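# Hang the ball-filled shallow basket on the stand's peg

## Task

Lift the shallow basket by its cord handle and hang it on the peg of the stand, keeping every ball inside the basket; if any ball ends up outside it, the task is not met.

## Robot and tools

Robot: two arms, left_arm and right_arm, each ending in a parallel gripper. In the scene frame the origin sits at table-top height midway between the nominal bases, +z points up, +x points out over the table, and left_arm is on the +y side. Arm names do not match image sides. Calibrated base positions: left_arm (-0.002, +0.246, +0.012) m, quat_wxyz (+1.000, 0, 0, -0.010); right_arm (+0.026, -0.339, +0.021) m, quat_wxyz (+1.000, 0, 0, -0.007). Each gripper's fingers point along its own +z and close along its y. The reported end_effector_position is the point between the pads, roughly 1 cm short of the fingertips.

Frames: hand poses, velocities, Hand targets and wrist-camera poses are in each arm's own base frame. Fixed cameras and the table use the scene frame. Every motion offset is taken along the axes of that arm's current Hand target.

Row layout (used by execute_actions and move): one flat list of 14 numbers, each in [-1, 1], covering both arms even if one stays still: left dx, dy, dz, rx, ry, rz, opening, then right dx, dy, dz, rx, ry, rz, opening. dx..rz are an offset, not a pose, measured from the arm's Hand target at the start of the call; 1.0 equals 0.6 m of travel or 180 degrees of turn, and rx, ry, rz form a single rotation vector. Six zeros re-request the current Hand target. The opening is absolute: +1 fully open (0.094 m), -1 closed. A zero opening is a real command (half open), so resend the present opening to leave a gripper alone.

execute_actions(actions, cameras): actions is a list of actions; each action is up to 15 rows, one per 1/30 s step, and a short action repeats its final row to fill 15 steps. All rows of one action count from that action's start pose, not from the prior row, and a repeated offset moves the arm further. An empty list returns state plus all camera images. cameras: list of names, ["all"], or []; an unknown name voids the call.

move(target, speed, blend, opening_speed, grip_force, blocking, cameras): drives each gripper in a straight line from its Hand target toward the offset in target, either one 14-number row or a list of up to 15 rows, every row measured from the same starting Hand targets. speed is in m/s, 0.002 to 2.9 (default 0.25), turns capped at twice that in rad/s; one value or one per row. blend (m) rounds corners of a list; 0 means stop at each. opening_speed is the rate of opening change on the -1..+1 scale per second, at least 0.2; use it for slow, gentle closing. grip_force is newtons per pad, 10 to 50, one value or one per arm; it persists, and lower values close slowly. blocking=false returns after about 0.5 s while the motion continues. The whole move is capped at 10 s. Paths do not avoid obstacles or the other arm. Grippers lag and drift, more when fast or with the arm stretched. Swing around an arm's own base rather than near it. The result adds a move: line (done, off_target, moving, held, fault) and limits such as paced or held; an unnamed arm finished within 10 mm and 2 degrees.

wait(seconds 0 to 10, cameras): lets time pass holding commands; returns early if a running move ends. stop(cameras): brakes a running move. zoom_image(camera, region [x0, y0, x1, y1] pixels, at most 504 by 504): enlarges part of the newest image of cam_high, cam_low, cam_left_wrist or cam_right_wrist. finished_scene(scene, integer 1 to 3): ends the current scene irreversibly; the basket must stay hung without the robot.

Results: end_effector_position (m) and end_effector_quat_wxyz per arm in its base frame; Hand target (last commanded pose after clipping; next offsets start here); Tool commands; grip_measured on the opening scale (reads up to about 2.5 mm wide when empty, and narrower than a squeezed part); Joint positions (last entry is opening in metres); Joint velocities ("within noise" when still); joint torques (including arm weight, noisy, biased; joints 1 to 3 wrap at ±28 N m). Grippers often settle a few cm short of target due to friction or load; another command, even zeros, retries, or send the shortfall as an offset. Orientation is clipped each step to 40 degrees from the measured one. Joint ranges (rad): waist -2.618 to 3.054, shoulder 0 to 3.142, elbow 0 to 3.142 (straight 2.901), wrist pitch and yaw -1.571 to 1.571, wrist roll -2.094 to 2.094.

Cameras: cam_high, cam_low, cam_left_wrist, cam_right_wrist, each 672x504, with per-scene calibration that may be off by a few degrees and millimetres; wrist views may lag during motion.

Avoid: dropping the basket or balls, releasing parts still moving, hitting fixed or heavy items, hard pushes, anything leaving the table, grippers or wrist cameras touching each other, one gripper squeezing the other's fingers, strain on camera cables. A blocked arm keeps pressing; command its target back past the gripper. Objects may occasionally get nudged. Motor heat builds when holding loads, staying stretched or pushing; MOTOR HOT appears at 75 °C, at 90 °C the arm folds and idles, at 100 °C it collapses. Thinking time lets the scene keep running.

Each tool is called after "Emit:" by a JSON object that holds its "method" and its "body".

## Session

Emit:
{"method": "execute_actions", "body": {"actions": []}}

Emit:
{"method": "zoom_image", "body": {"camera": "cam_high", "region": [180, 100, 500, 340]}}

Scene clock: 0.00 s.
left_arm: end_effector_position=(+0.4042, +0.0118, +0.1243) grip_measured=+1.000 end_effector_quat_wxyz=(+0.631, -0.032, +0.773, +0.058) | right_arm: end_effector_position=(+0.4089, -0.0214, +0.1077) grip_measured=+1.000 end_effector_quat_wxyz=(+0.600, +0.074, +0.795, -0.056)
Joint positions: left_arm=[-0.055 1.567 0.35 1.016 -0.184 0.013 0.094] | right_arm=[0.04 1.59 0.397 0.91 0.216 0.063 0.094]
Joint velocities: within noise
Joint torques (N m): no reading
Heat: left arm: 31 °C; right arm: 33 °C.
Hand target: left_arm +0.4071, +0.0118, +0.1353; +0.644, -0.034, +0.762, +0.057 | right_arm +0.4123, -0.0216, +0.1187; +0.613, +0.076, +0.785, -0.055
Tool commands: left_gripper/opening=+1.0 right_gripper/opening=+1.0
camera_calibration:
cam_left_wrist: T_world_to_cam=[[0.0673055, -0.985154, -0.157928, 0.00645794], [-0.773463, 0.0484696, -0.631986, 0.398027], [0.630258, 0.164688, -0.758718, -0.0588704], [0, 0, 0, 1]] pos_world=[0.344528, -0.00323493, 0.207902]
cam_right_wrist: T_world_to_cam=[[-0.267352, -0.958028, -0.103467, 0.099331], [-0.784512, 0.278754, -0.553928, 0.389387], [0.559521, -0.0669224, -0.82611, -0.0412862], [0, 0, 0, 1]] pos_world=[0.355135, -0.0161441, 0.191863]

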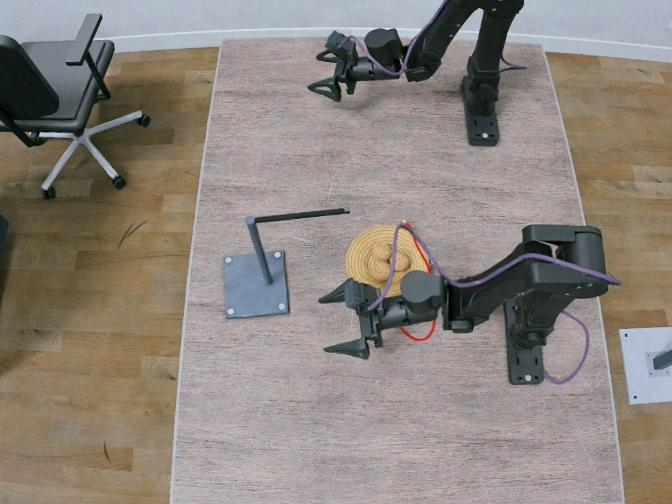

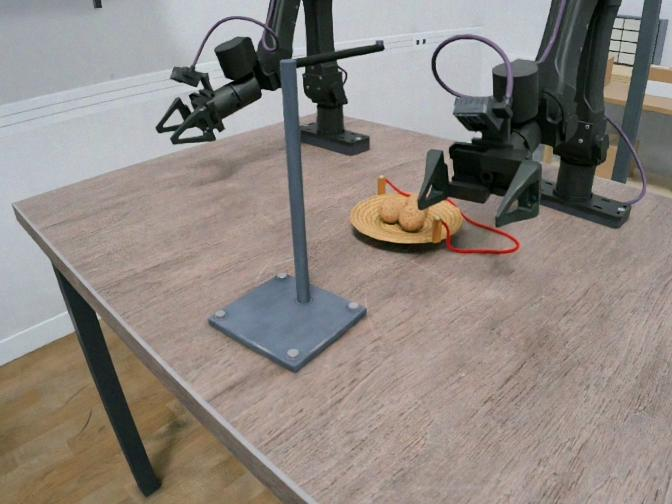

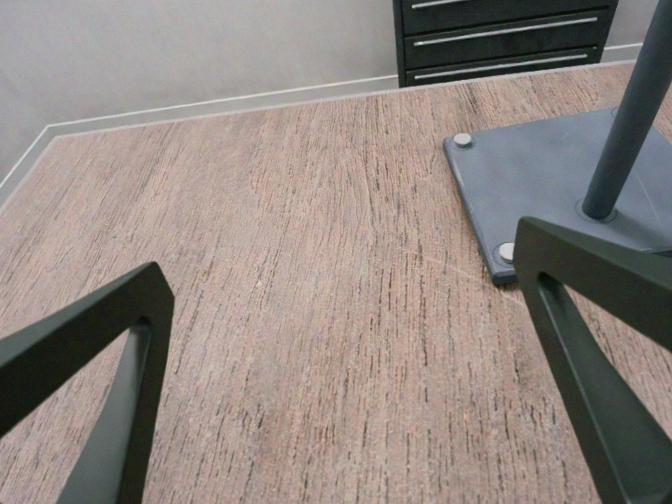

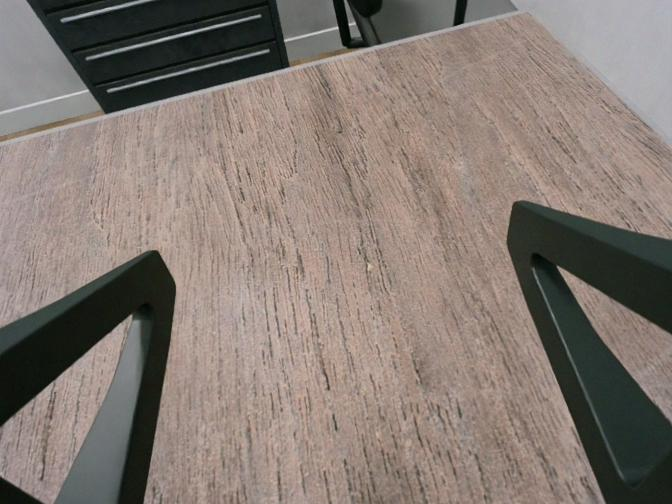

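Scaled by 1.575.

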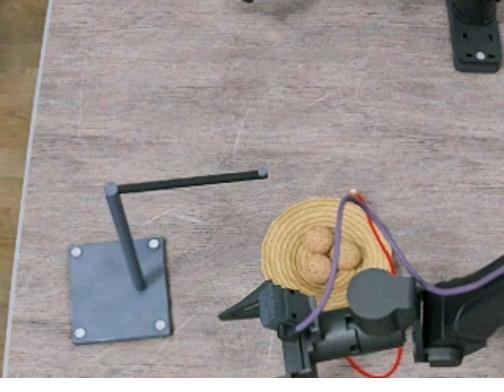

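Emit:
{"method": "move", "body": {"target": [0,0.4,0,0,0,0,1,0,0,0,0,0,0,1], "cameras": ["cam_high","cam_low"]}}

Emit:
{"method": "zoom_image", "body": {"camera": "cam_high", "region": [230, 190, 470, 370]}}

Emit:
{"method": "zoom_image", "body": {"camera": "cam_low", "region": [270, 30, 550, 270]}}

Scene clock: 2.27 s.
left_arm: end_effector_position=(+0.3700, +0.2485, +0.1395) grip_measured=+1.000 end_effector_quat_wxyz=(+0.637, -0.050, +0.767, +0.057) | right_arm: end_effector_position=(+0.4089, -0.0214, +0.1077) grip_measured=+1.000 end_effector_quat_wxyz=(+0.600, +0.074, +0.795, -0.056)
Joint positions: left_arm=[0.846 1.728 0.63 0.863 0.678 0.174 0.094] | right_arm=[0.04 1.59 0.397 0.91 0.216 0.063 0.094]
Joint torques (N m): left_arm=[-0.34 -6.61 7.88 2.03 0.27 0.06] | right_arm=[0.13 -8.28 5.41 1.77 0.09 -0.08]
Heat: left arm: 31 °C; right arm: 33 °C.
Hand target: left_arm +0.3771, +0.2498, +0.1455; +0.644, -0.034, +0.762, +0.057 | right_arm +0.4123, -0.0216, +0.1187; +0.613, +0.076, +0.785, -0.055
Off the commanded pose: left_arm 0.009 m, 2 deg | right_arm 0.011 m, 2 deg.
move: off_target (right_arm)
Images, in order (width x height): cam_high 672x504, cam_low 672x504.

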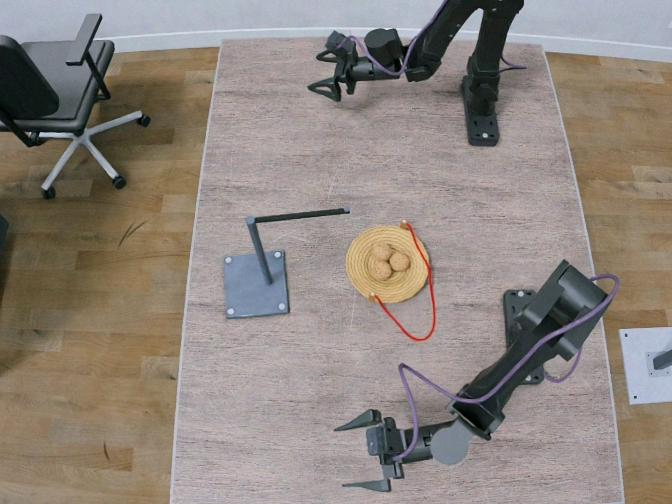

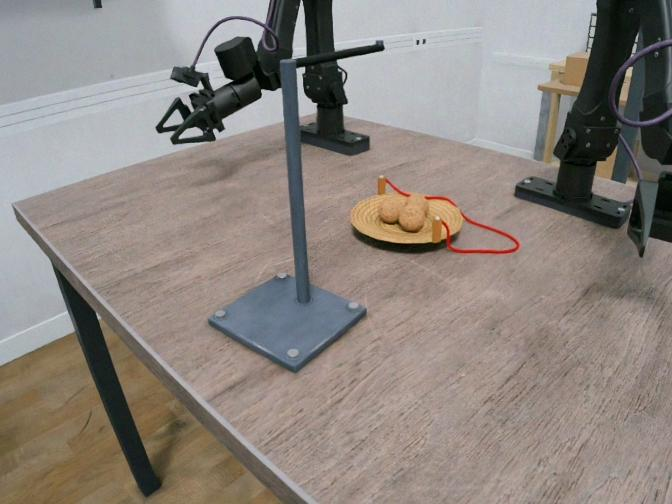

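Scaled by 2.100.

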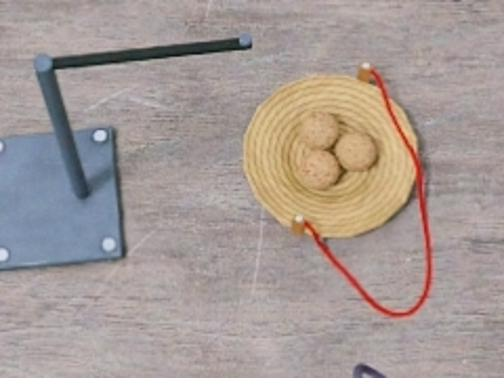

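Scaled by 1.800.

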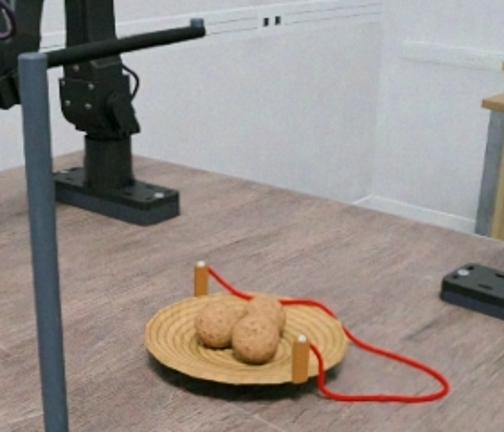

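Emit:
{"method": "move", "body": {"target": [0.0513,-0.4937,-0.3833,0.343,0.342,0.387,0,0,0,0,0,0,0,1], "speed": 0.3, "cameras": ["cam_high","cam_low","cam_left_wrist"]}}

Scene clock: 8.63 s.
left_arm: end_effector_position=(+0.1787, -0.0703, +0.1332) grip_measured=+0.003 end_effector_quat_wxyz=(-0.007, +0.644, +0.765, -0.003) | right_arm: end_effector_position=(+0.4089, -0.0214, +0.1077) grip_measured=+1.000 end_effector_quat_wxyz=(+0.600, +0.074, +0.795, -0.056)
Joint positions: left_arm=[-0.379 1.28 1.088 -1.395 0.001 1.021 0.047] | right_arm=[0.04 1.59 0.397 0.91 0.216 0.063 0.094]
Joint torques (N m): left_arm=[-0.35 -3.34 8.58 0.32 0.01 -0.07] | right_arm=[0.08 -8.2 5.18 1.76 0.12 0.01]
Heat: left arm: 32 °C; right arm: 34 °C.
Hand target: left_arm +0.1841, -0.0732, +0.1403; +0.000, +0.643, +0.766, +0.000 | right_arm +0.4123, -0.0216, +0.1187; +0.613, +0.076, +0.785, -0.055
Off the commanded pose: left_arm 0.009 m, 1 deg | right_arm 0.011 m, 2 deg.
move: off_target (right_arm)
camera_calibration:
cam_left_wrist: T_world_to_cam=[[-0.99754, -0.0524626, 0.0464934, 0.170765], [-0.0118229, 0.77966, 0.626092, -0.0190186], [-0.0690955, 0.624002, -0.778362, 0.263328], [0, 0, 0, 1]] pos_world=[0.188315, -0.140531, 0.208933]
Images, in order (width x height): cam_high 672x504, cam_low 672x504, cam_left_wrist 672x504.

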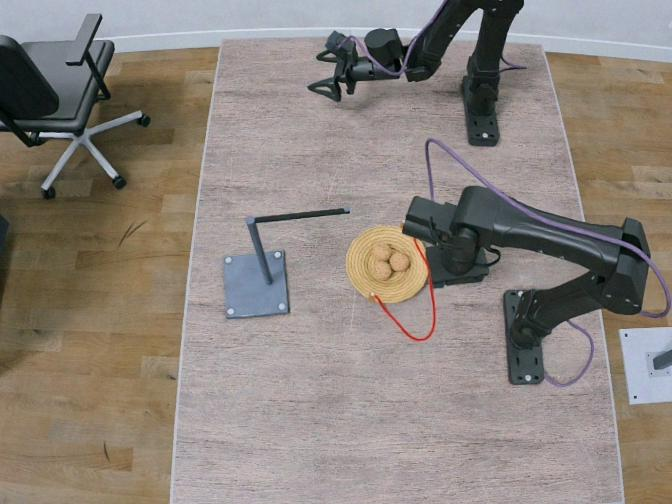

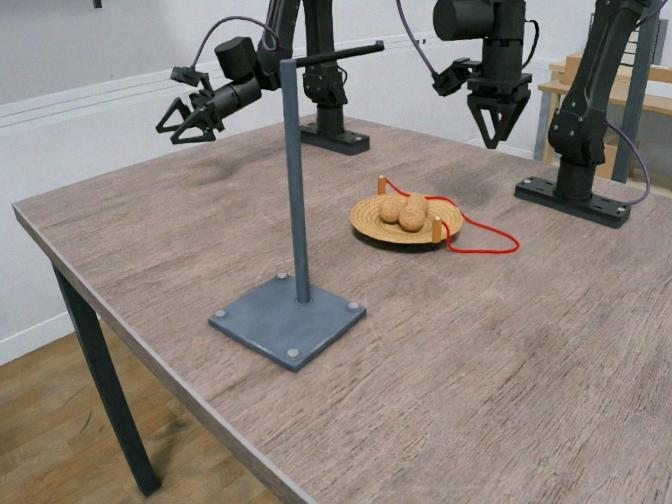

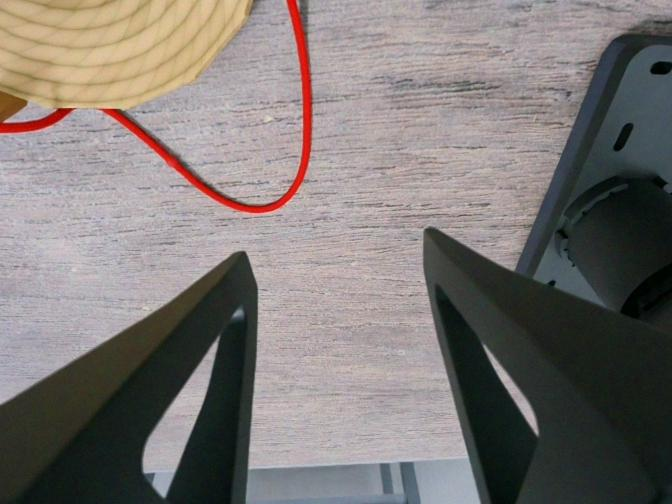

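Emit:
{"method": "move", "body": {"target": [0.0138,0.0177,0.175,0,0,0,0,0,0,0,0,0,0,1], "speed": 0.15, "cameras": ["cam_left_wrist","cam_low"]}}

Scene clock: 10.70 s.
left_arm: end_effector_position=(+0.1933, -0.0639, +0.0389) grip_measured=+0.003 end_effector_quat_wxyz=(+0.003, +0.641, +0.767, +0.003) | right_arm: end_effector_position=(+0.4089, -0.0214, +0.1077) grip_measured=+1.000 end_effector_quat_wxyz=(+0.600, +0.074, +0.795, -0.056)
Joint positions: left_arm=[-0.327 1.363 0.768 -0.97 -0.003 1.065 0.047] | right_arm=[0.04 1.59 0.397 0.91 0.216 0.063 0.094]
Joint torques (N m): left_arm=[0.4 -3.69 4.63 0.56 0.03 0.1] | right_arm=[-0.06 -8.23 5.41 1.78 0 -0.08]
Heat: left arm: 32 °C; right arm: 34 °C.
Hand target: left_arm +0.1932, -0.0633, +0.0354; +0.001, +0.643, +0.766, +0.000 | right_arm +0.4123, -0.0216, +0.1187; +0.613, +0.076, +0.785, -0.055
Off the commanded pose: left_arm 0.004 m, 0 deg | right_arm 0.011 m, 2 deg.
move: off_target (right_arm)
camera_calibration:
cam_left_wrist: T_world_to_cam=[[-0.997892, -0.0602613, 0.0240987, 0.19046], [-0.0322188, 0.782294, 0.622076, 0.0395194], [-0.0563394, 0.619988, -0.782586, 0.184475], [0, 0, 0, 1]] pos_world=[0.201725, -0.133811, 0.115194]
Images, in order (width x height): cam_low 672x504, cam_left_wrist 672x504.

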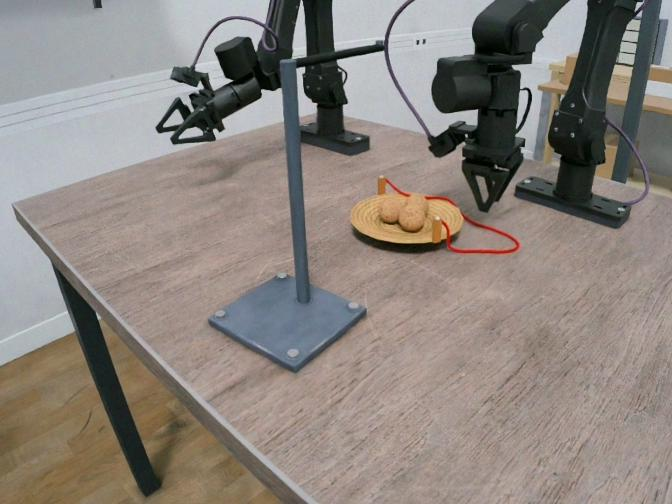

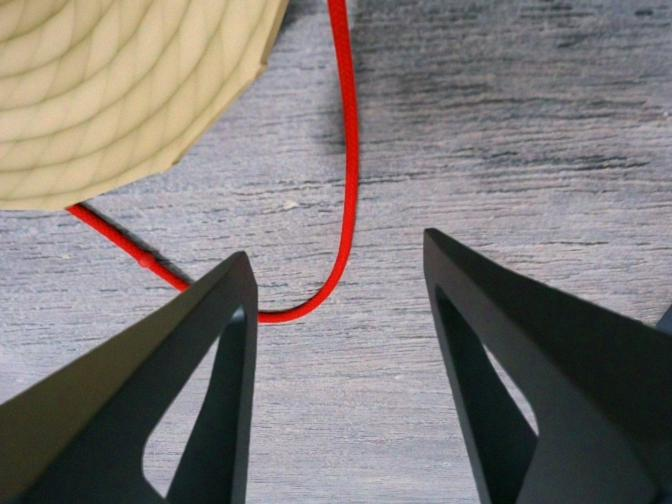

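Emit:
{"method": "move", "body": {"target": [[0.011,-0.0053,0.065,0,0,0,0,0,0,0,0,0,0,1],[0.011,-0.0053,0.065,0,0,0,-1,0,0,0,0,0,0,1]], "speed": 0.06, "opening_speed": 0.6, "cameras": ["cam_left_wrist"]}}

Scene clock: 14.17 s.
left_arm: end_effector_position=(+0.1899, -0.0581, -0.0002) grip_measured=-0.971 end_effector_quat_wxyz=(+0.003, +0.642, +0.767, +0.003) | right_arm: end_effector_position=(+0.4089, -0.0214, +0.1077) grip_measured=+1.000 end_effector_quat_wxyz=(+0.600, +0.074, +0.795, -0.056)
Joint positions: left_arm=[-0.306 1.42 0.642 -0.785 -0.004 1.087 0.001] | right_arm=[0.04 1.59 0.397 0.91 0.216 0.063 0.094]
Joint torques (N m): left_arm=[0.42 -3.81 4.18 0.59 0.05 0.09] | right_arm=[-0.03 -7.94 5.5 1.79 0.05 -0.06]
Heat: left arm: 32 °C; right arm: 34 °C.
Hand target: left_arm +0.1890, -0.0574, -0.0037; +0.001, +0.643, +0.766, +0.000 | right_arm +0.4123, -0.0216, +0.1187; +0.613, +0.076, +0.785, -0.055
Off the commanded pose: left_arm 0.004 m, 1 deg | right_arm 0.011 m, 2 deg.
move: off_target (right_arm)
camera_calibration:
cam_left_wrist: T_world_to_cam=[[-0.997954, -0.0595141, 0.0233683, 0.188424], [-0.0320289, 0.781653, 0.622891, 0.0590745], [-0.0553367, 0.620868, -0.781959, 0.149872], [0, 0, 0, 1]] pos_world=[0.198224, -0.128013, 0.0759941]
Images, in order (width x height): cam_left_wrist 672x504.

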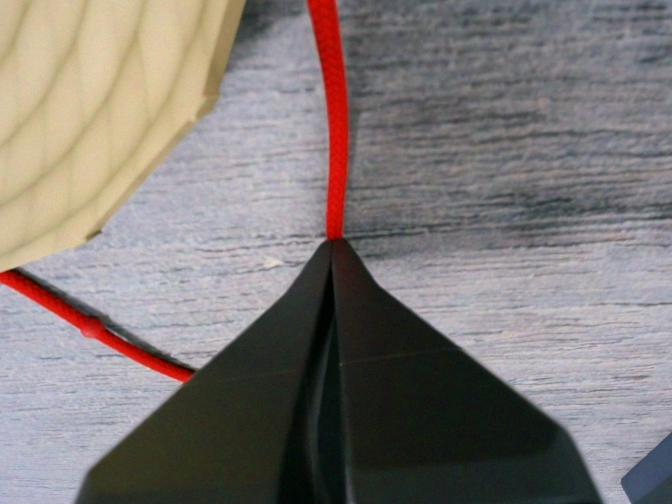

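Emit:
{"method": "move", "body": {"target": [[-0.02,0.0,-0.1,0,0,0,-1,0,0,0,0,0,0,1],[-0.173,0.0895,-0.22,0,0,0,-1,0,0,0,0,0,0,1],[-0.2037,0.118,-0.34,-0.249,-0.0218,0.0525,-1,0,0,0,0,0,0,1]], "speed": [0.1,0.1,0.15], "blend": 0.01, "cameras": ["cam_high","cam_low","cam_left_wrist"]}}

Emit:
{"method": "zoom_image", "body": {"camera": "cam_low", "region": [280, 20, 560, 270]}}

Scene clock: 20.30 s.
left_arm: end_effector_position=(+0.2799, -0.1661, +0.1912) grip_measured=-0.972 end_effector_quat_wxyz=(+0.252, +0.660, +0.656, +0.266) | right_arm: end_effector_position=(+0.4089, -0.0214, +0.1077) grip_measured=+1.000 end_effector_quat_wxyz=(+0.600, +0.074, +0.795, -0.056)
Joint positions: left_arm=[-0.826 1.271 1.08 -0.828 -0.537 0.907 0.001] | right_arm=[0.04 1.59 0.397 0.91 0.216 0.063 0.094]
Joint torques (N m): left_arm=[-0.4 -7.75 5.5 1.55 -0.34 0.02] | right_arm=[0.03 -8.14 5.49 1.84 0.05 -0.06]
Heat: left arm: 32 °C; right arm: 34 °C.
Hand target: left_arm +0.2796, -0.1654, +0.2004; +0.271, +0.653, +0.653, +0.270 | right_arm +0.4123, -0.0216, +0.1187; +0.613, +0.076, +0.785, -0.055
Off the commanded pose: left_arm 0.009 m, 2 deg | right_arm 0.011 m, 2 deg.
move: off_target (right_arm)
camera_calibration:
cam_left_wrist: T_world_to_cam=[[-0.748477, 0.130741, -0.650146, 0.357873], [-0.342223, 0.763599, 0.547539, 0.125387], [0.568037, 0.632315, -0.526794, 0.150264], [0, 0, 0, 1]] pos_world=[0.225414, -0.237549, 0.243173]
Images, in order (width x height): cam_high 672x504, cam_low 672x504, cam_left_wrist 672x504.

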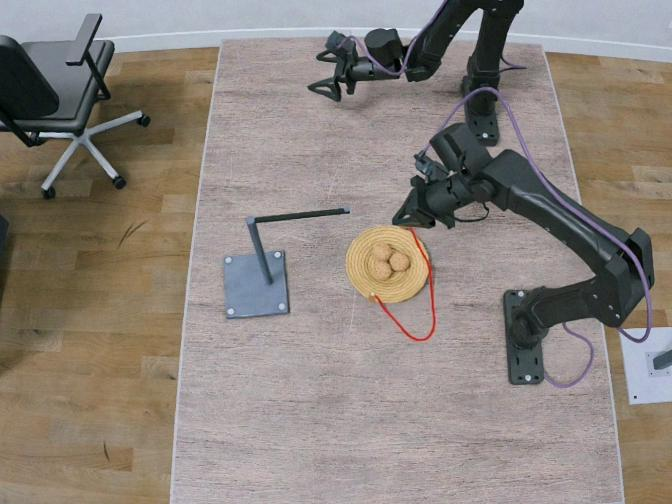

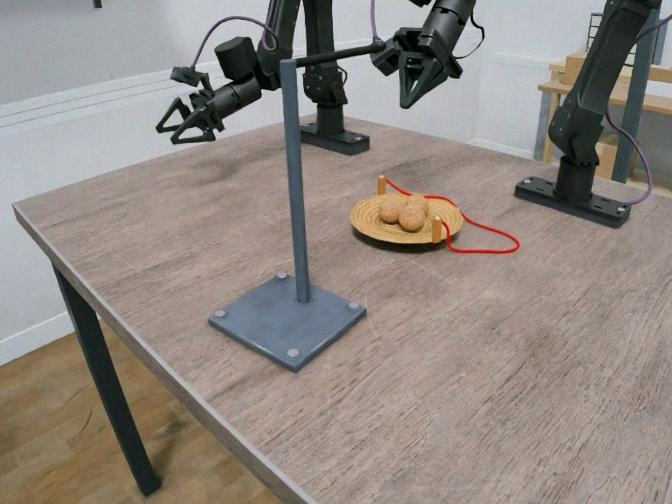

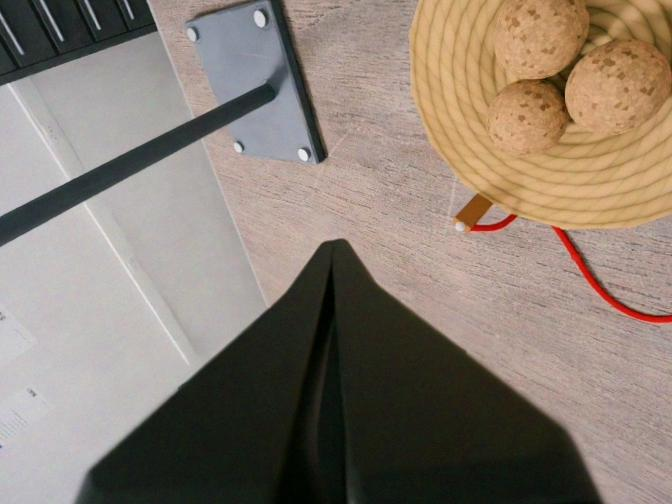

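Scaled by 1.800.

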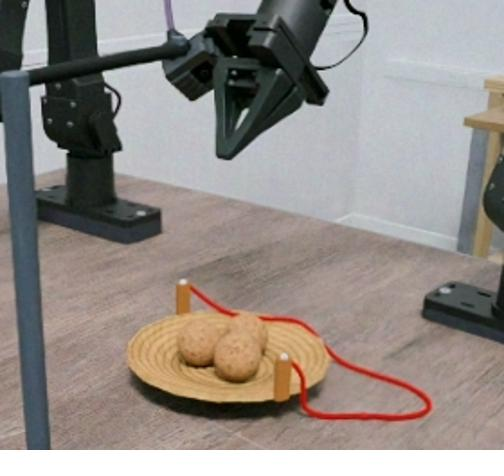

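Emit:
{"method": "move", "body": {"target": [[0.158,-0.165,-0.024,0.249,0.0218,-0.0525,0,0,0,0,0,0,0,1],[0.18,-0.2835,0.07,0.249,0.0218,-0.0525,0,0,0,0,0,0,0,1]], "speed": [0.25,0.12], "blend": 0.01, "cameras": ["cam_left_wrist"]}}

Scene clock: 23.87 s.
left_arm: end_effector_position=(+0.1893, -0.0559, +0.0524) grip_measured=-0.002 end_effector_quat_wxyz=(-0.003, +0.641, +0.767, +0.007) | right_arm: end_effector_position=(+0.4089, -0.0214, +0.1077) grip_measured=+1.000 end_effector_quat_wxyz=(+0.600, +0.074, +0.795, -0.056)
Joint positions: left_arm=[-0.306 1.326 0.797 -1.043 -0.015 1.086 0.047] | right_arm=[0.04 1.59 0.397 0.91 0.216 0.063 0.094]
Joint torques (N m): left_arm=[0.43 -4.21 4.67 0.57 0.15 0.1] | right_arm=[-0.29 -8.28 5.39 1.79 0.03 -0.03]
Heat: left arm: 32 °C; right arm: 34 °C.
Hand target: left_arm +0.1890, -0.0575, +0.0504; +0.000, +0.643, +0.766, +0.000 | right_arm +0.4123, -0.0216, +0.1187; +0.613, +0.076, +0.785, -0.055
Off the commanded pose: left_arm 0.003 m, 1 deg | right_arm 0.011 m, 2 deg.
move: off_target (right_arm)
camera_calibration:
cam_left_wrist: T_world_to_cam=[[-0.997785, -0.0606587, 0.0272951, 0.18641], [-0.0296948, 0.773394, 0.633229, 0.0231154], [-0.0595207, 0.631016, -0.773483, 0.190553], [0, 0, 0, 1]] pos_world=[0.198026, -0.126812, 0.127664]
Images, in order (width x height): cam_left_wrist 672x504.

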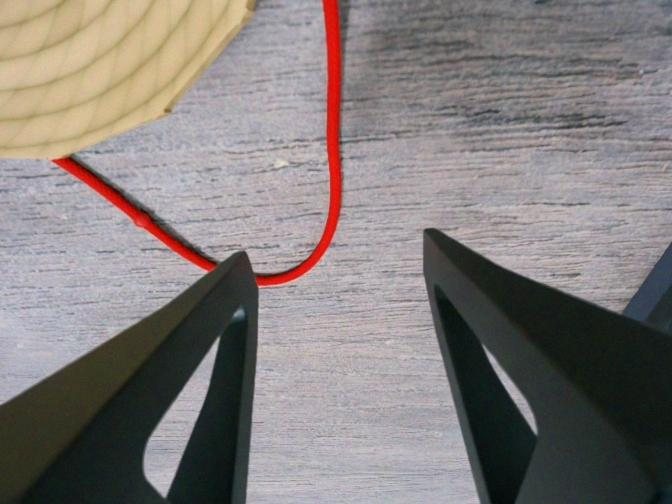

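Emit:
{"method": "move", "body": {"target": [[0.0,0,0.085,0,0,0,0,0,0,0,0,0,0,1],[0.0,0,0.117,0,0,0,0,0,0,0,0,0,0,1]], "speed": [0.1,0.025], "cameras": ["cam_left_wrist","cam_low"]}}

Emit:
{"method": "zoom_image", "body": {"camera": "cam_low", "region": [400, 150, 560, 270]}}

Scene clock: 26.13 s.
left_arm: end_effector_position=(+0.1894, -0.0560, -0.0036) grip_measured=-0.002 end_effector_quat_wxyz=(-0.001, +0.642, +0.767, +0.008) | right_arm: end_effector_position=(+0.4089, -0.0214, +0.1077) grip_measured=+1.000 end_effector_quat_wxyz=(+0.600, +0.074, +0.795, -0.056)
Joint positions: left_arm=[-0.306 1.428 0.632 -0.771 -0.015 1.088 0.047] | right_arm=[0.04 1.59 0.397 0.91 0.216 0.063 0.094]
Joint torques (N m): left_arm=[0.43 -1.42 1.65 1.29 0.15 0.08] | right_arm=[0.39 -8.29 5.42 1.78 0.07 -0.01]
Heat: left arm: 32 °C; right arm: 34 °C.
Hand target: left_arm +0.1890, -0.0575, -0.0198; +0.000, +0.643, +0.766, +0.000 | right_arm +0.4123, -0.0216, +0.1187; +0.613, +0.076, +0.785, -0.055
Off the commanded pose: left_arm 0.016 m, 1 deg | right_arm 0.011 m, 2 deg.
move: off_target (left_arm, right_arm)
camera_calibration:
cam_left_wrist: T_world_to_cam=[[-0.998016, -0.0586926, 0.0227926, 0.188151], [-0.0311276, 0.774604, 0.631681, 0.0590434], [-0.0547302, 0.629718, -0.774894, 0.146295], [0, 0, 0, 1]] pos_world=[0.197623, -0.126817, 0.0717779]
Images, in order (width x height): cam_low 672x504, cam_left_wrist 672x504.

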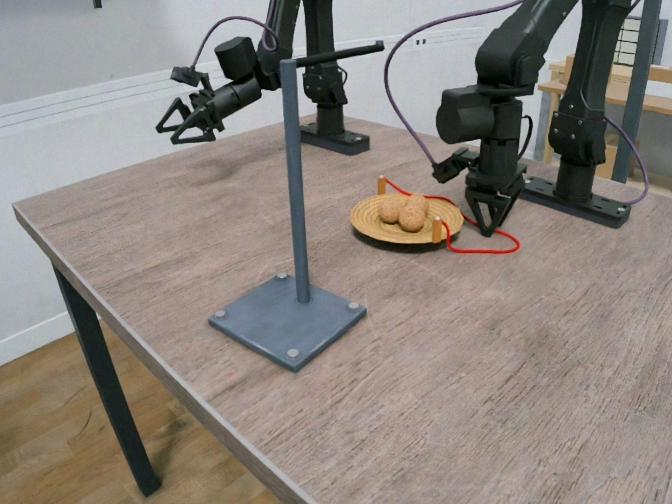

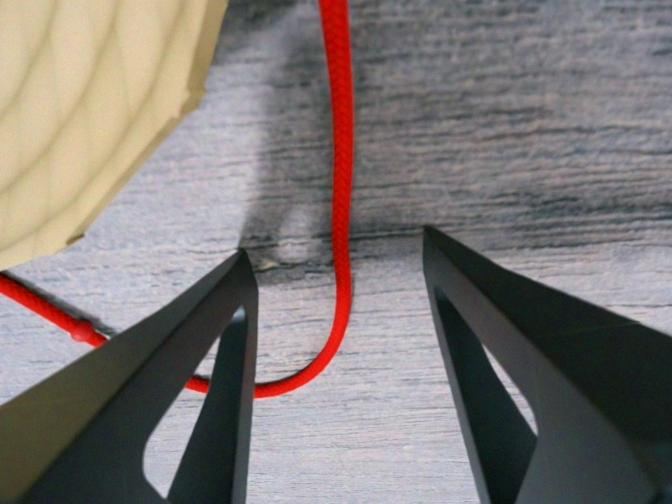

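Scaled by 3.150.

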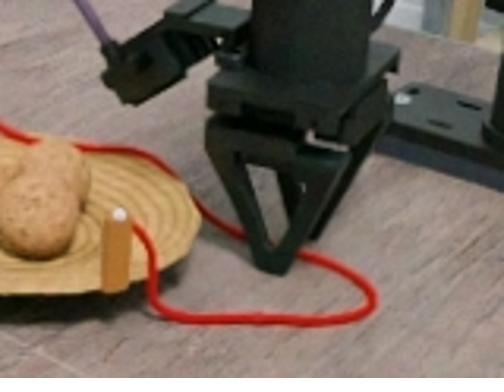

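Emit:
{"method": "move", "body": {"target": [0,0,0,0,0,0,-1,0,0,0,0,0,0,1], "opening_speed": 0.6, "cameras": ["cam_left_wrist"]}}

Emit:
{"method": "zoom_image", "body": {"camera": "cam_left_wrist", "region": [200, 100, 460, 400]}}

Scene clock: 28.13 s.
left_arm: end_effector_position=(+0.1916, -0.0583, -0.0036) grip_measured=-0.916 end_effector_quat_wxyz=(+0.006, +0.642, +0.767, +0.006) | right_arm: end_effector_position=(+0.4089, -0.0214, +0.1077) grip_measured=+1.000 end_effector_quat_wxyz=(+0.600, +0.074, +0.795, -0.056)
Joint positions: left_arm=[-0.306 1.428 0.632 -0.76 -0.006 1.088 0.004] | right_arm=[0.04 1.59 0.397 0.91 0.216 0.063 0.094]
Joint torques (N m): left_arm=[0.42 -1.39 1.63 1.19 0.06 0.08] | right_arm=[0.12 -8.02 5.31 1.79 0.04 -0.07]
Heat: left arm: 32 °C; right arm: 34 °C.
Hand target: left_arm +0.1890, -0.0575, -0.0198; +0.000, +0.643, +0.766, +0.000 | right_arm +0.4123, -0.0216, +0.1187; +0.613, +0.076, +0.785, -0.055
Off the commanded pose: left_arm 0.016 m, 1 deg | right_arm 0.011 m, 2 deg.
move: off_target (left_arm, right_arm)
camera_calibration:
cam_left_wrist: T_world_to_cam=[[-0.998168, -0.0584534, 0.0155916, 0.190229], [-0.036071, 0.781948, 0.622299, 0.0621944], [-0.0485673, 0.620597, -0.782624, 0.146153], [0, 0, 0, 1]] pos_world=[0.199222, -0.128215, 0.0727136]
Images, in order (width x height): cam_left_wrist 672x504.

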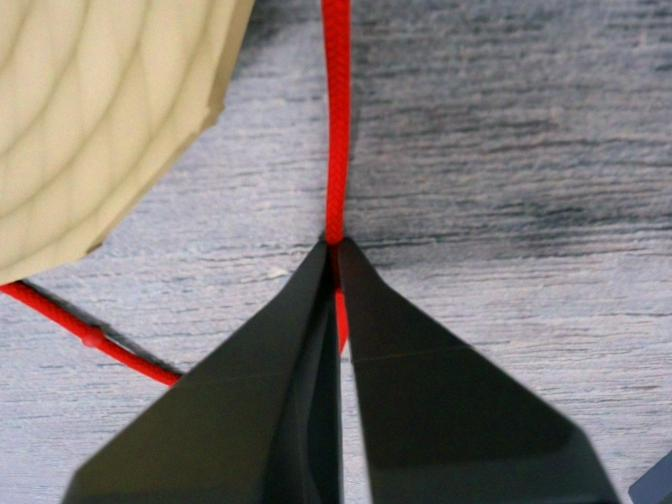

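Scaled by 1.680.

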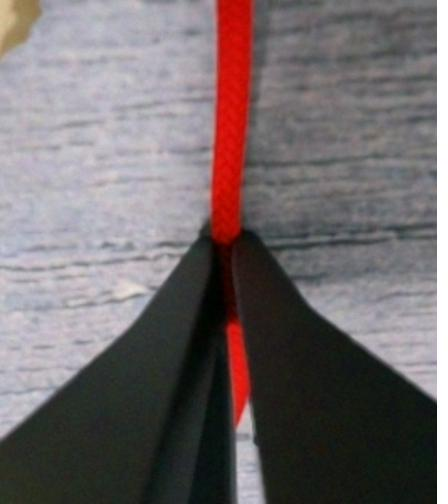

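Emit:
{"method": "move", "body": {"target": [[-0.02,0.0,-0.127,0,0,0,-1,0,0,0,0,0,0,1],[-0.173,0.0895,-0.247,0,0,0,-1,0,0,0,0,0,0,1],[-0.2037,0.118,-0.367,-0.249,-0.0218,0.0525,-1,0,0,0,0,0,0,1]], "speed": [0.08,0.1,0.15], "blend": 0.01, "cameras": ["cam_high","cam_low","cam_left_wrist"]}}

Emit:
{"method": "zoom_image", "body": {"camera": "cam_low", "region": [280, 20, 560, 270]}}

Scene clock: 34.10 s.
left_arm: end_effector_position=(+0.2798, -0.1663, +0.1910) grip_measured=-0.919 end_effector_quat_wxyz=(+0.251, +0.661, +0.656, +0.265) | right_arm: end_effector_position=(+0.4089, -0.0214, +0.1077) grip_measured=+1.000 end_effector_quat_wxyz=(+0.600, +0.074, +0.795, -0.056)
Joint positions: left_arm=[-0.826 1.272 1.08 -0.829 -0.536 0.907 0.004] | right_arm=[0.04 1.59 0.397 0.91 0.216 0.063 0.094]
Joint torques (N m): left_arm=[-0.42 -7.79 5.5 1.57 -0.37 0.03] | right_arm=[0.03 -8.06 5.3 1.81 0.04 -0.04]
Heat: left arm: 32 °C; right arm: 34 °C.
Hand target: left_arm +0.2797, -0.1656, +0.2005; +0.271, +0.653, +0.653, +0.270 | right_arm +0.4123, -0.0216, +0.1187; +0.613, +0.076, +0.785, -0.055
Off the commanded pose: left_arm 0.010 m, 2 deg | right_arm 0.011 m, 2 deg.
move: off_target (right_arm)
camera_calibration:
cam_left_wrist: T_world_to_cam=[[-0.749229, 0.131375, -0.649151, 0.357846], [-0.341217, 0.76348, 0.548334, 0.125204], [0.567651, 0.632328, -0.527194, 0.150471], [0, 0, 0, 1]] pos_world=[0.225415, -0.23775, 0.24297]
Images, in order (width x height): cam_high 672x504, cam_low 672x504, cam_left_wrist 672x504.

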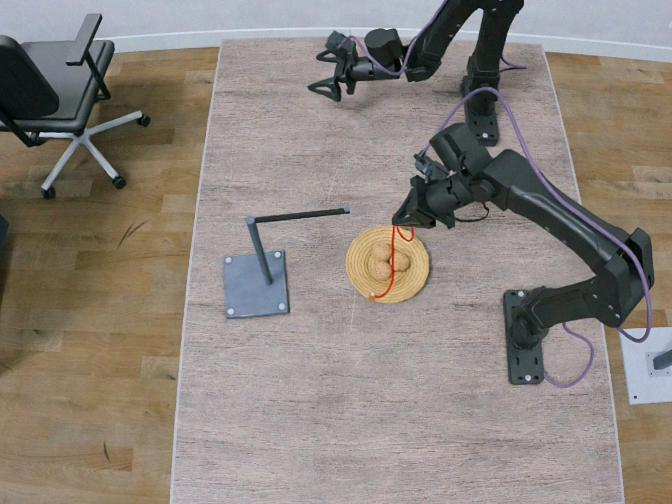

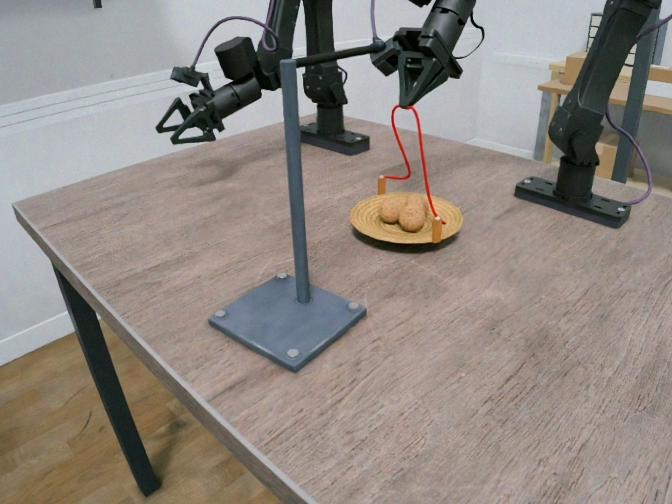

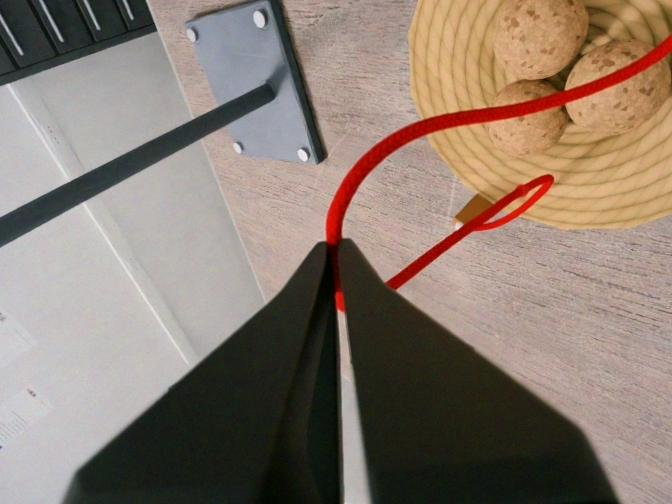

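Scaled by 1.800.

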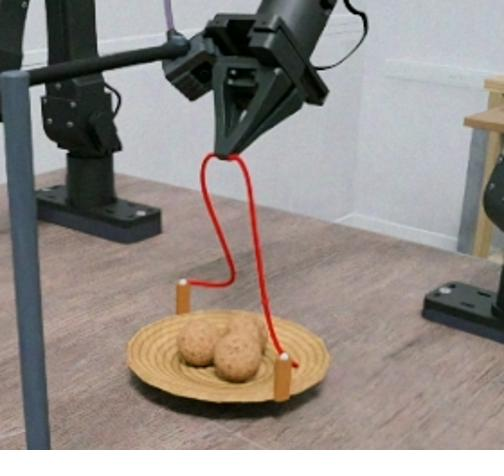

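Emit:
{"method": "move", "body": {"target": [[0,0.05,-0.05,0,0,0,-1,0,0,0,0,0,0,1],[0,0.0943,-0.0943,0,0,0,-1,0,0,0,0,0,0,1]], "speed": [0.04,0.025], "blend": 0.01, "cameras": ["cam_high","cam_low","cam_left_wrist"]}}

Emit:
{"method": "zoom_image", "body": {"camera": "cam_low", "region": [280, 20, 560, 270]}}

Emit:
{"method": "zoom_image", "body": {"camera": "cam_high", "region": [230, 150, 470, 330]}}

Scene clock: 37.47 s.
left_arm: end_effector_position=(+0.2737, -0.1595, +0.2641) grip_measured=-0.919 end_effector_quat_wxyz=(+0.247, +0.663, +0.655, +0.266) | right_arm: end_effector_position=(+0.4089, -0.0214, +0.1077) grip_measured=+1.000 end_effector_quat_wxyz=(+0.600, +0.074, +0.795, -0.056)
Joint positions: left_arm=[-0.826 1.298 1.399 -1.129 -0.537 0.909 0.004] | right_arm=[0.04 1.59 0.397 0.91 0.216 0.063 0.094]
Joint torques (N m): left_arm=[-0.43 -4.22 9.95 1.5 -0.36 0.01] | right_arm=[0.09 -8.2 5.5 1.73 0.04 -0.01]
Heat: left arm: 32 °C; right arm: 34 °C.
Hand target: left_arm +0.2798, -0.1655, +0.2806; +0.271, +0.653, +0.653, +0.270 | right_arm +0.4123, -0.0216, +0.1187; +0.613, +0.076, +0.785, -0.055
Off the commanded pose: left_arm 0.018 m, 3 deg | right_arm 0.011 m, 2 deg.
move: off_target (left_arm, right_arm)
camera_calibration:
cam_left_wrist: T_world_to_cam=[[-0.752284, 0.136825, -0.644474, 0.400266], [-0.337563, 0.76, 0.555384, 0.0744099], [0.565791, 0.635357, -0.525549, 0.188783], [0, 0, 0, 1]] pos_world=[0.21942, -0.231262, 0.31585]
Images, in order (width x height): cam_high 672x504, cam_low 672x504, cam_left_wrist 672x504.

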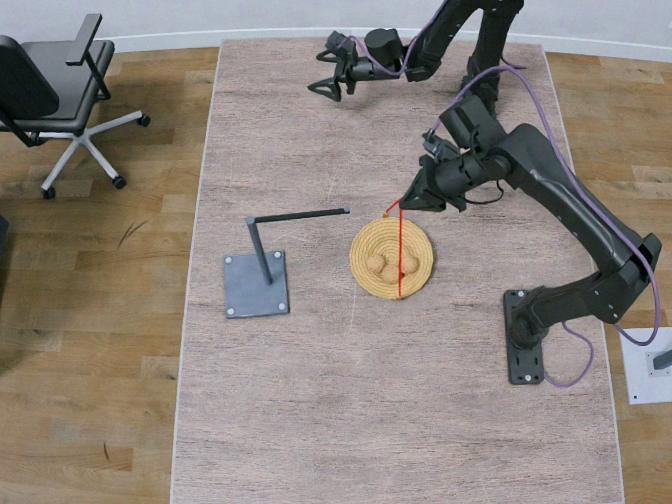

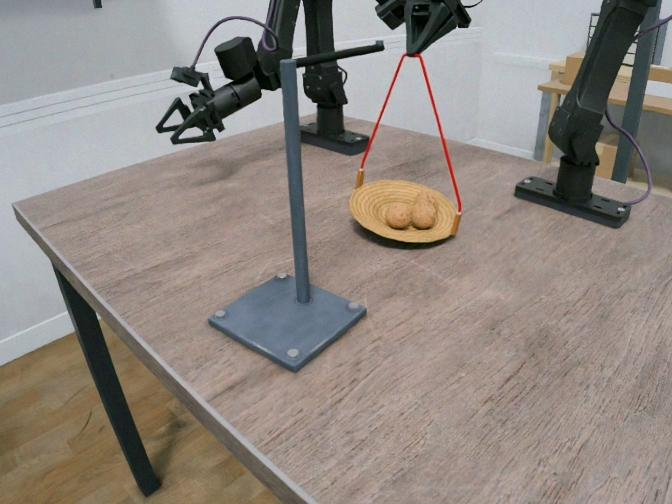

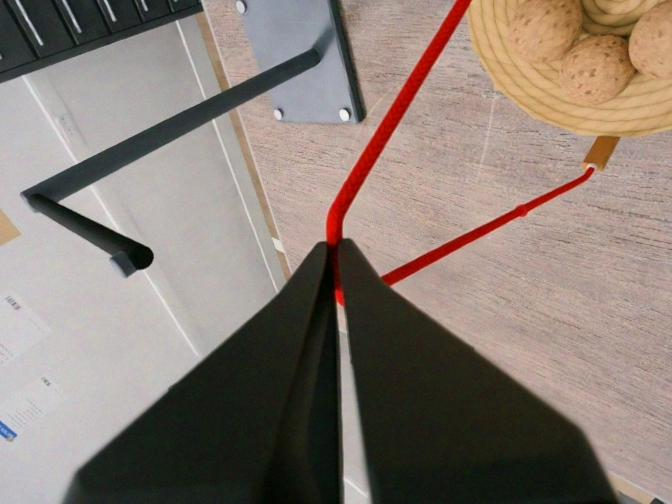

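Scaled by 1.800.

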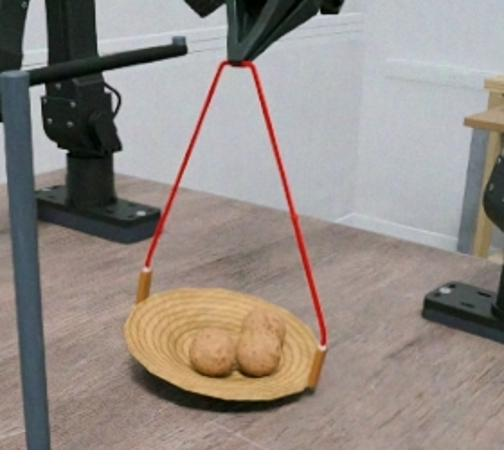

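Scaled by 2.100.

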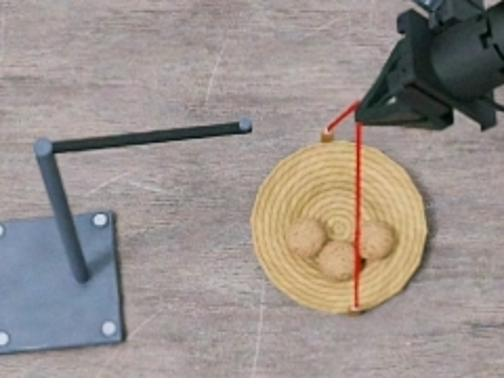

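Emit:
{"method": "move", "body": {"target": [0.0225,0.1007,-0.0747,0,0,0,-1,0,0,0,0,0,0,1], "speed": 0.04, "cameras": ["cam_high","cam_low","cam_left_wrist"]}}

Emit:
{"method": "zoom_image", "body": {"camera": "cam_high", "region": [230, 150, 470, 330]}}

Scene clock: 41.13 s.
left_arm: end_effector_position=(+0.2847, -0.1504, +0.3413) grip_measured=-0.919 end_effector_quat_wxyz=(+0.250, +0.664, +0.653, +0.264) | right_arm: end_effector_position=(+0.4089, -0.0214, +0.1077) grip_measured=+1.000 end_effector_quat_wxyz=(+0.600, +0.074, +0.795, -0.056)
Joint positions: left_arm=[-0.759 1.432 1.841 -1.398 -0.496 0.98 0.004] | right_arm=[0.04 1.59 0.397 0.91 0.216 0.063 0.094]
Joint torques (N m): left_arm=[0.42 -4.59 8.69 1.62 -0.31 0.04] | right_arm=[0.06 -8.23 5.44 1.73 0.08 -0.02]
Heat: left arm: 33 °C; right arm: 35 °C.
Hand target: left_arm +0.2909, -0.1519, +0.3550; +0.271, +0.653, +0.653, +0.270 | right_arm +0.4123, -0.0216, +0.1187; +0.613, +0.076, +0.785, -0.055
Off the commanded pose: left_arm 0.015 m, 3 deg | right_arm 0.011 m, 2 deg.
move: off_target (left_arm, right_arm)
camera_calibration:
cam_left_wrist: T_world_to_cam=[[-0.750147, 0.139664, -0.646354, 0.457452], [-0.333145, 0.764519, 0.551839, 0.0289899], [0.571222, 0.62929, -0.526973, 0.215345], [0, 0, 0, 1]] pos_world=[0.229805, -0.221567, 0.39316]
Images, in order (width x height): cam_high 672x504, cam_low 672x504, cam_left_wrist 672x504.

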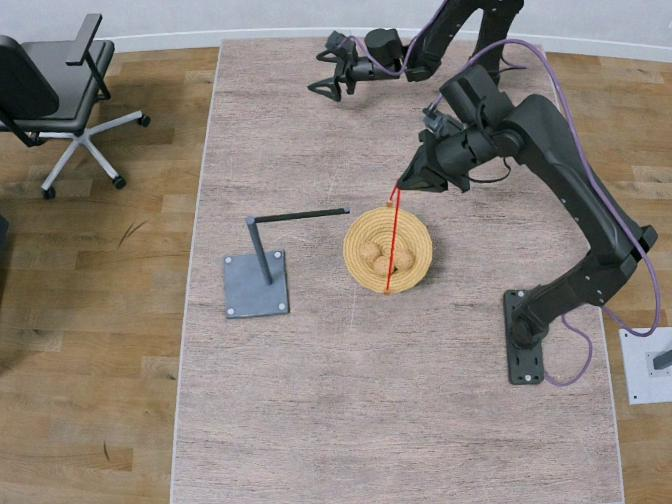

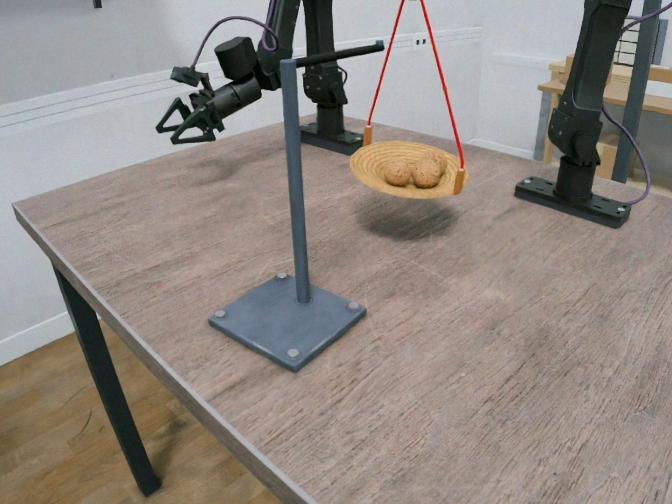

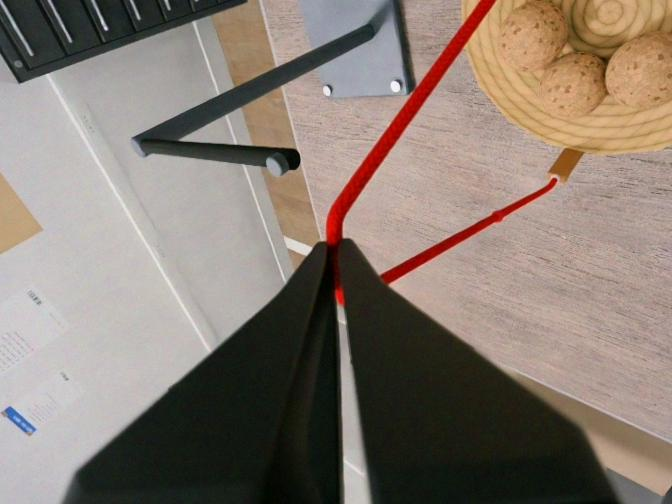

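Scaled by 2.100.

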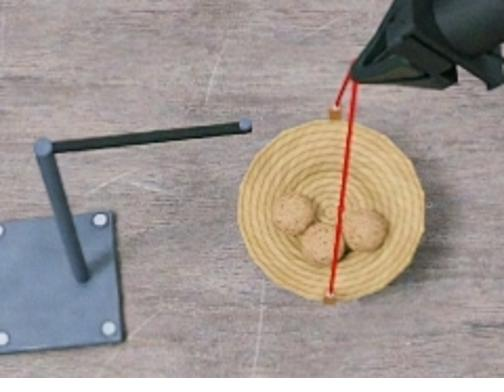

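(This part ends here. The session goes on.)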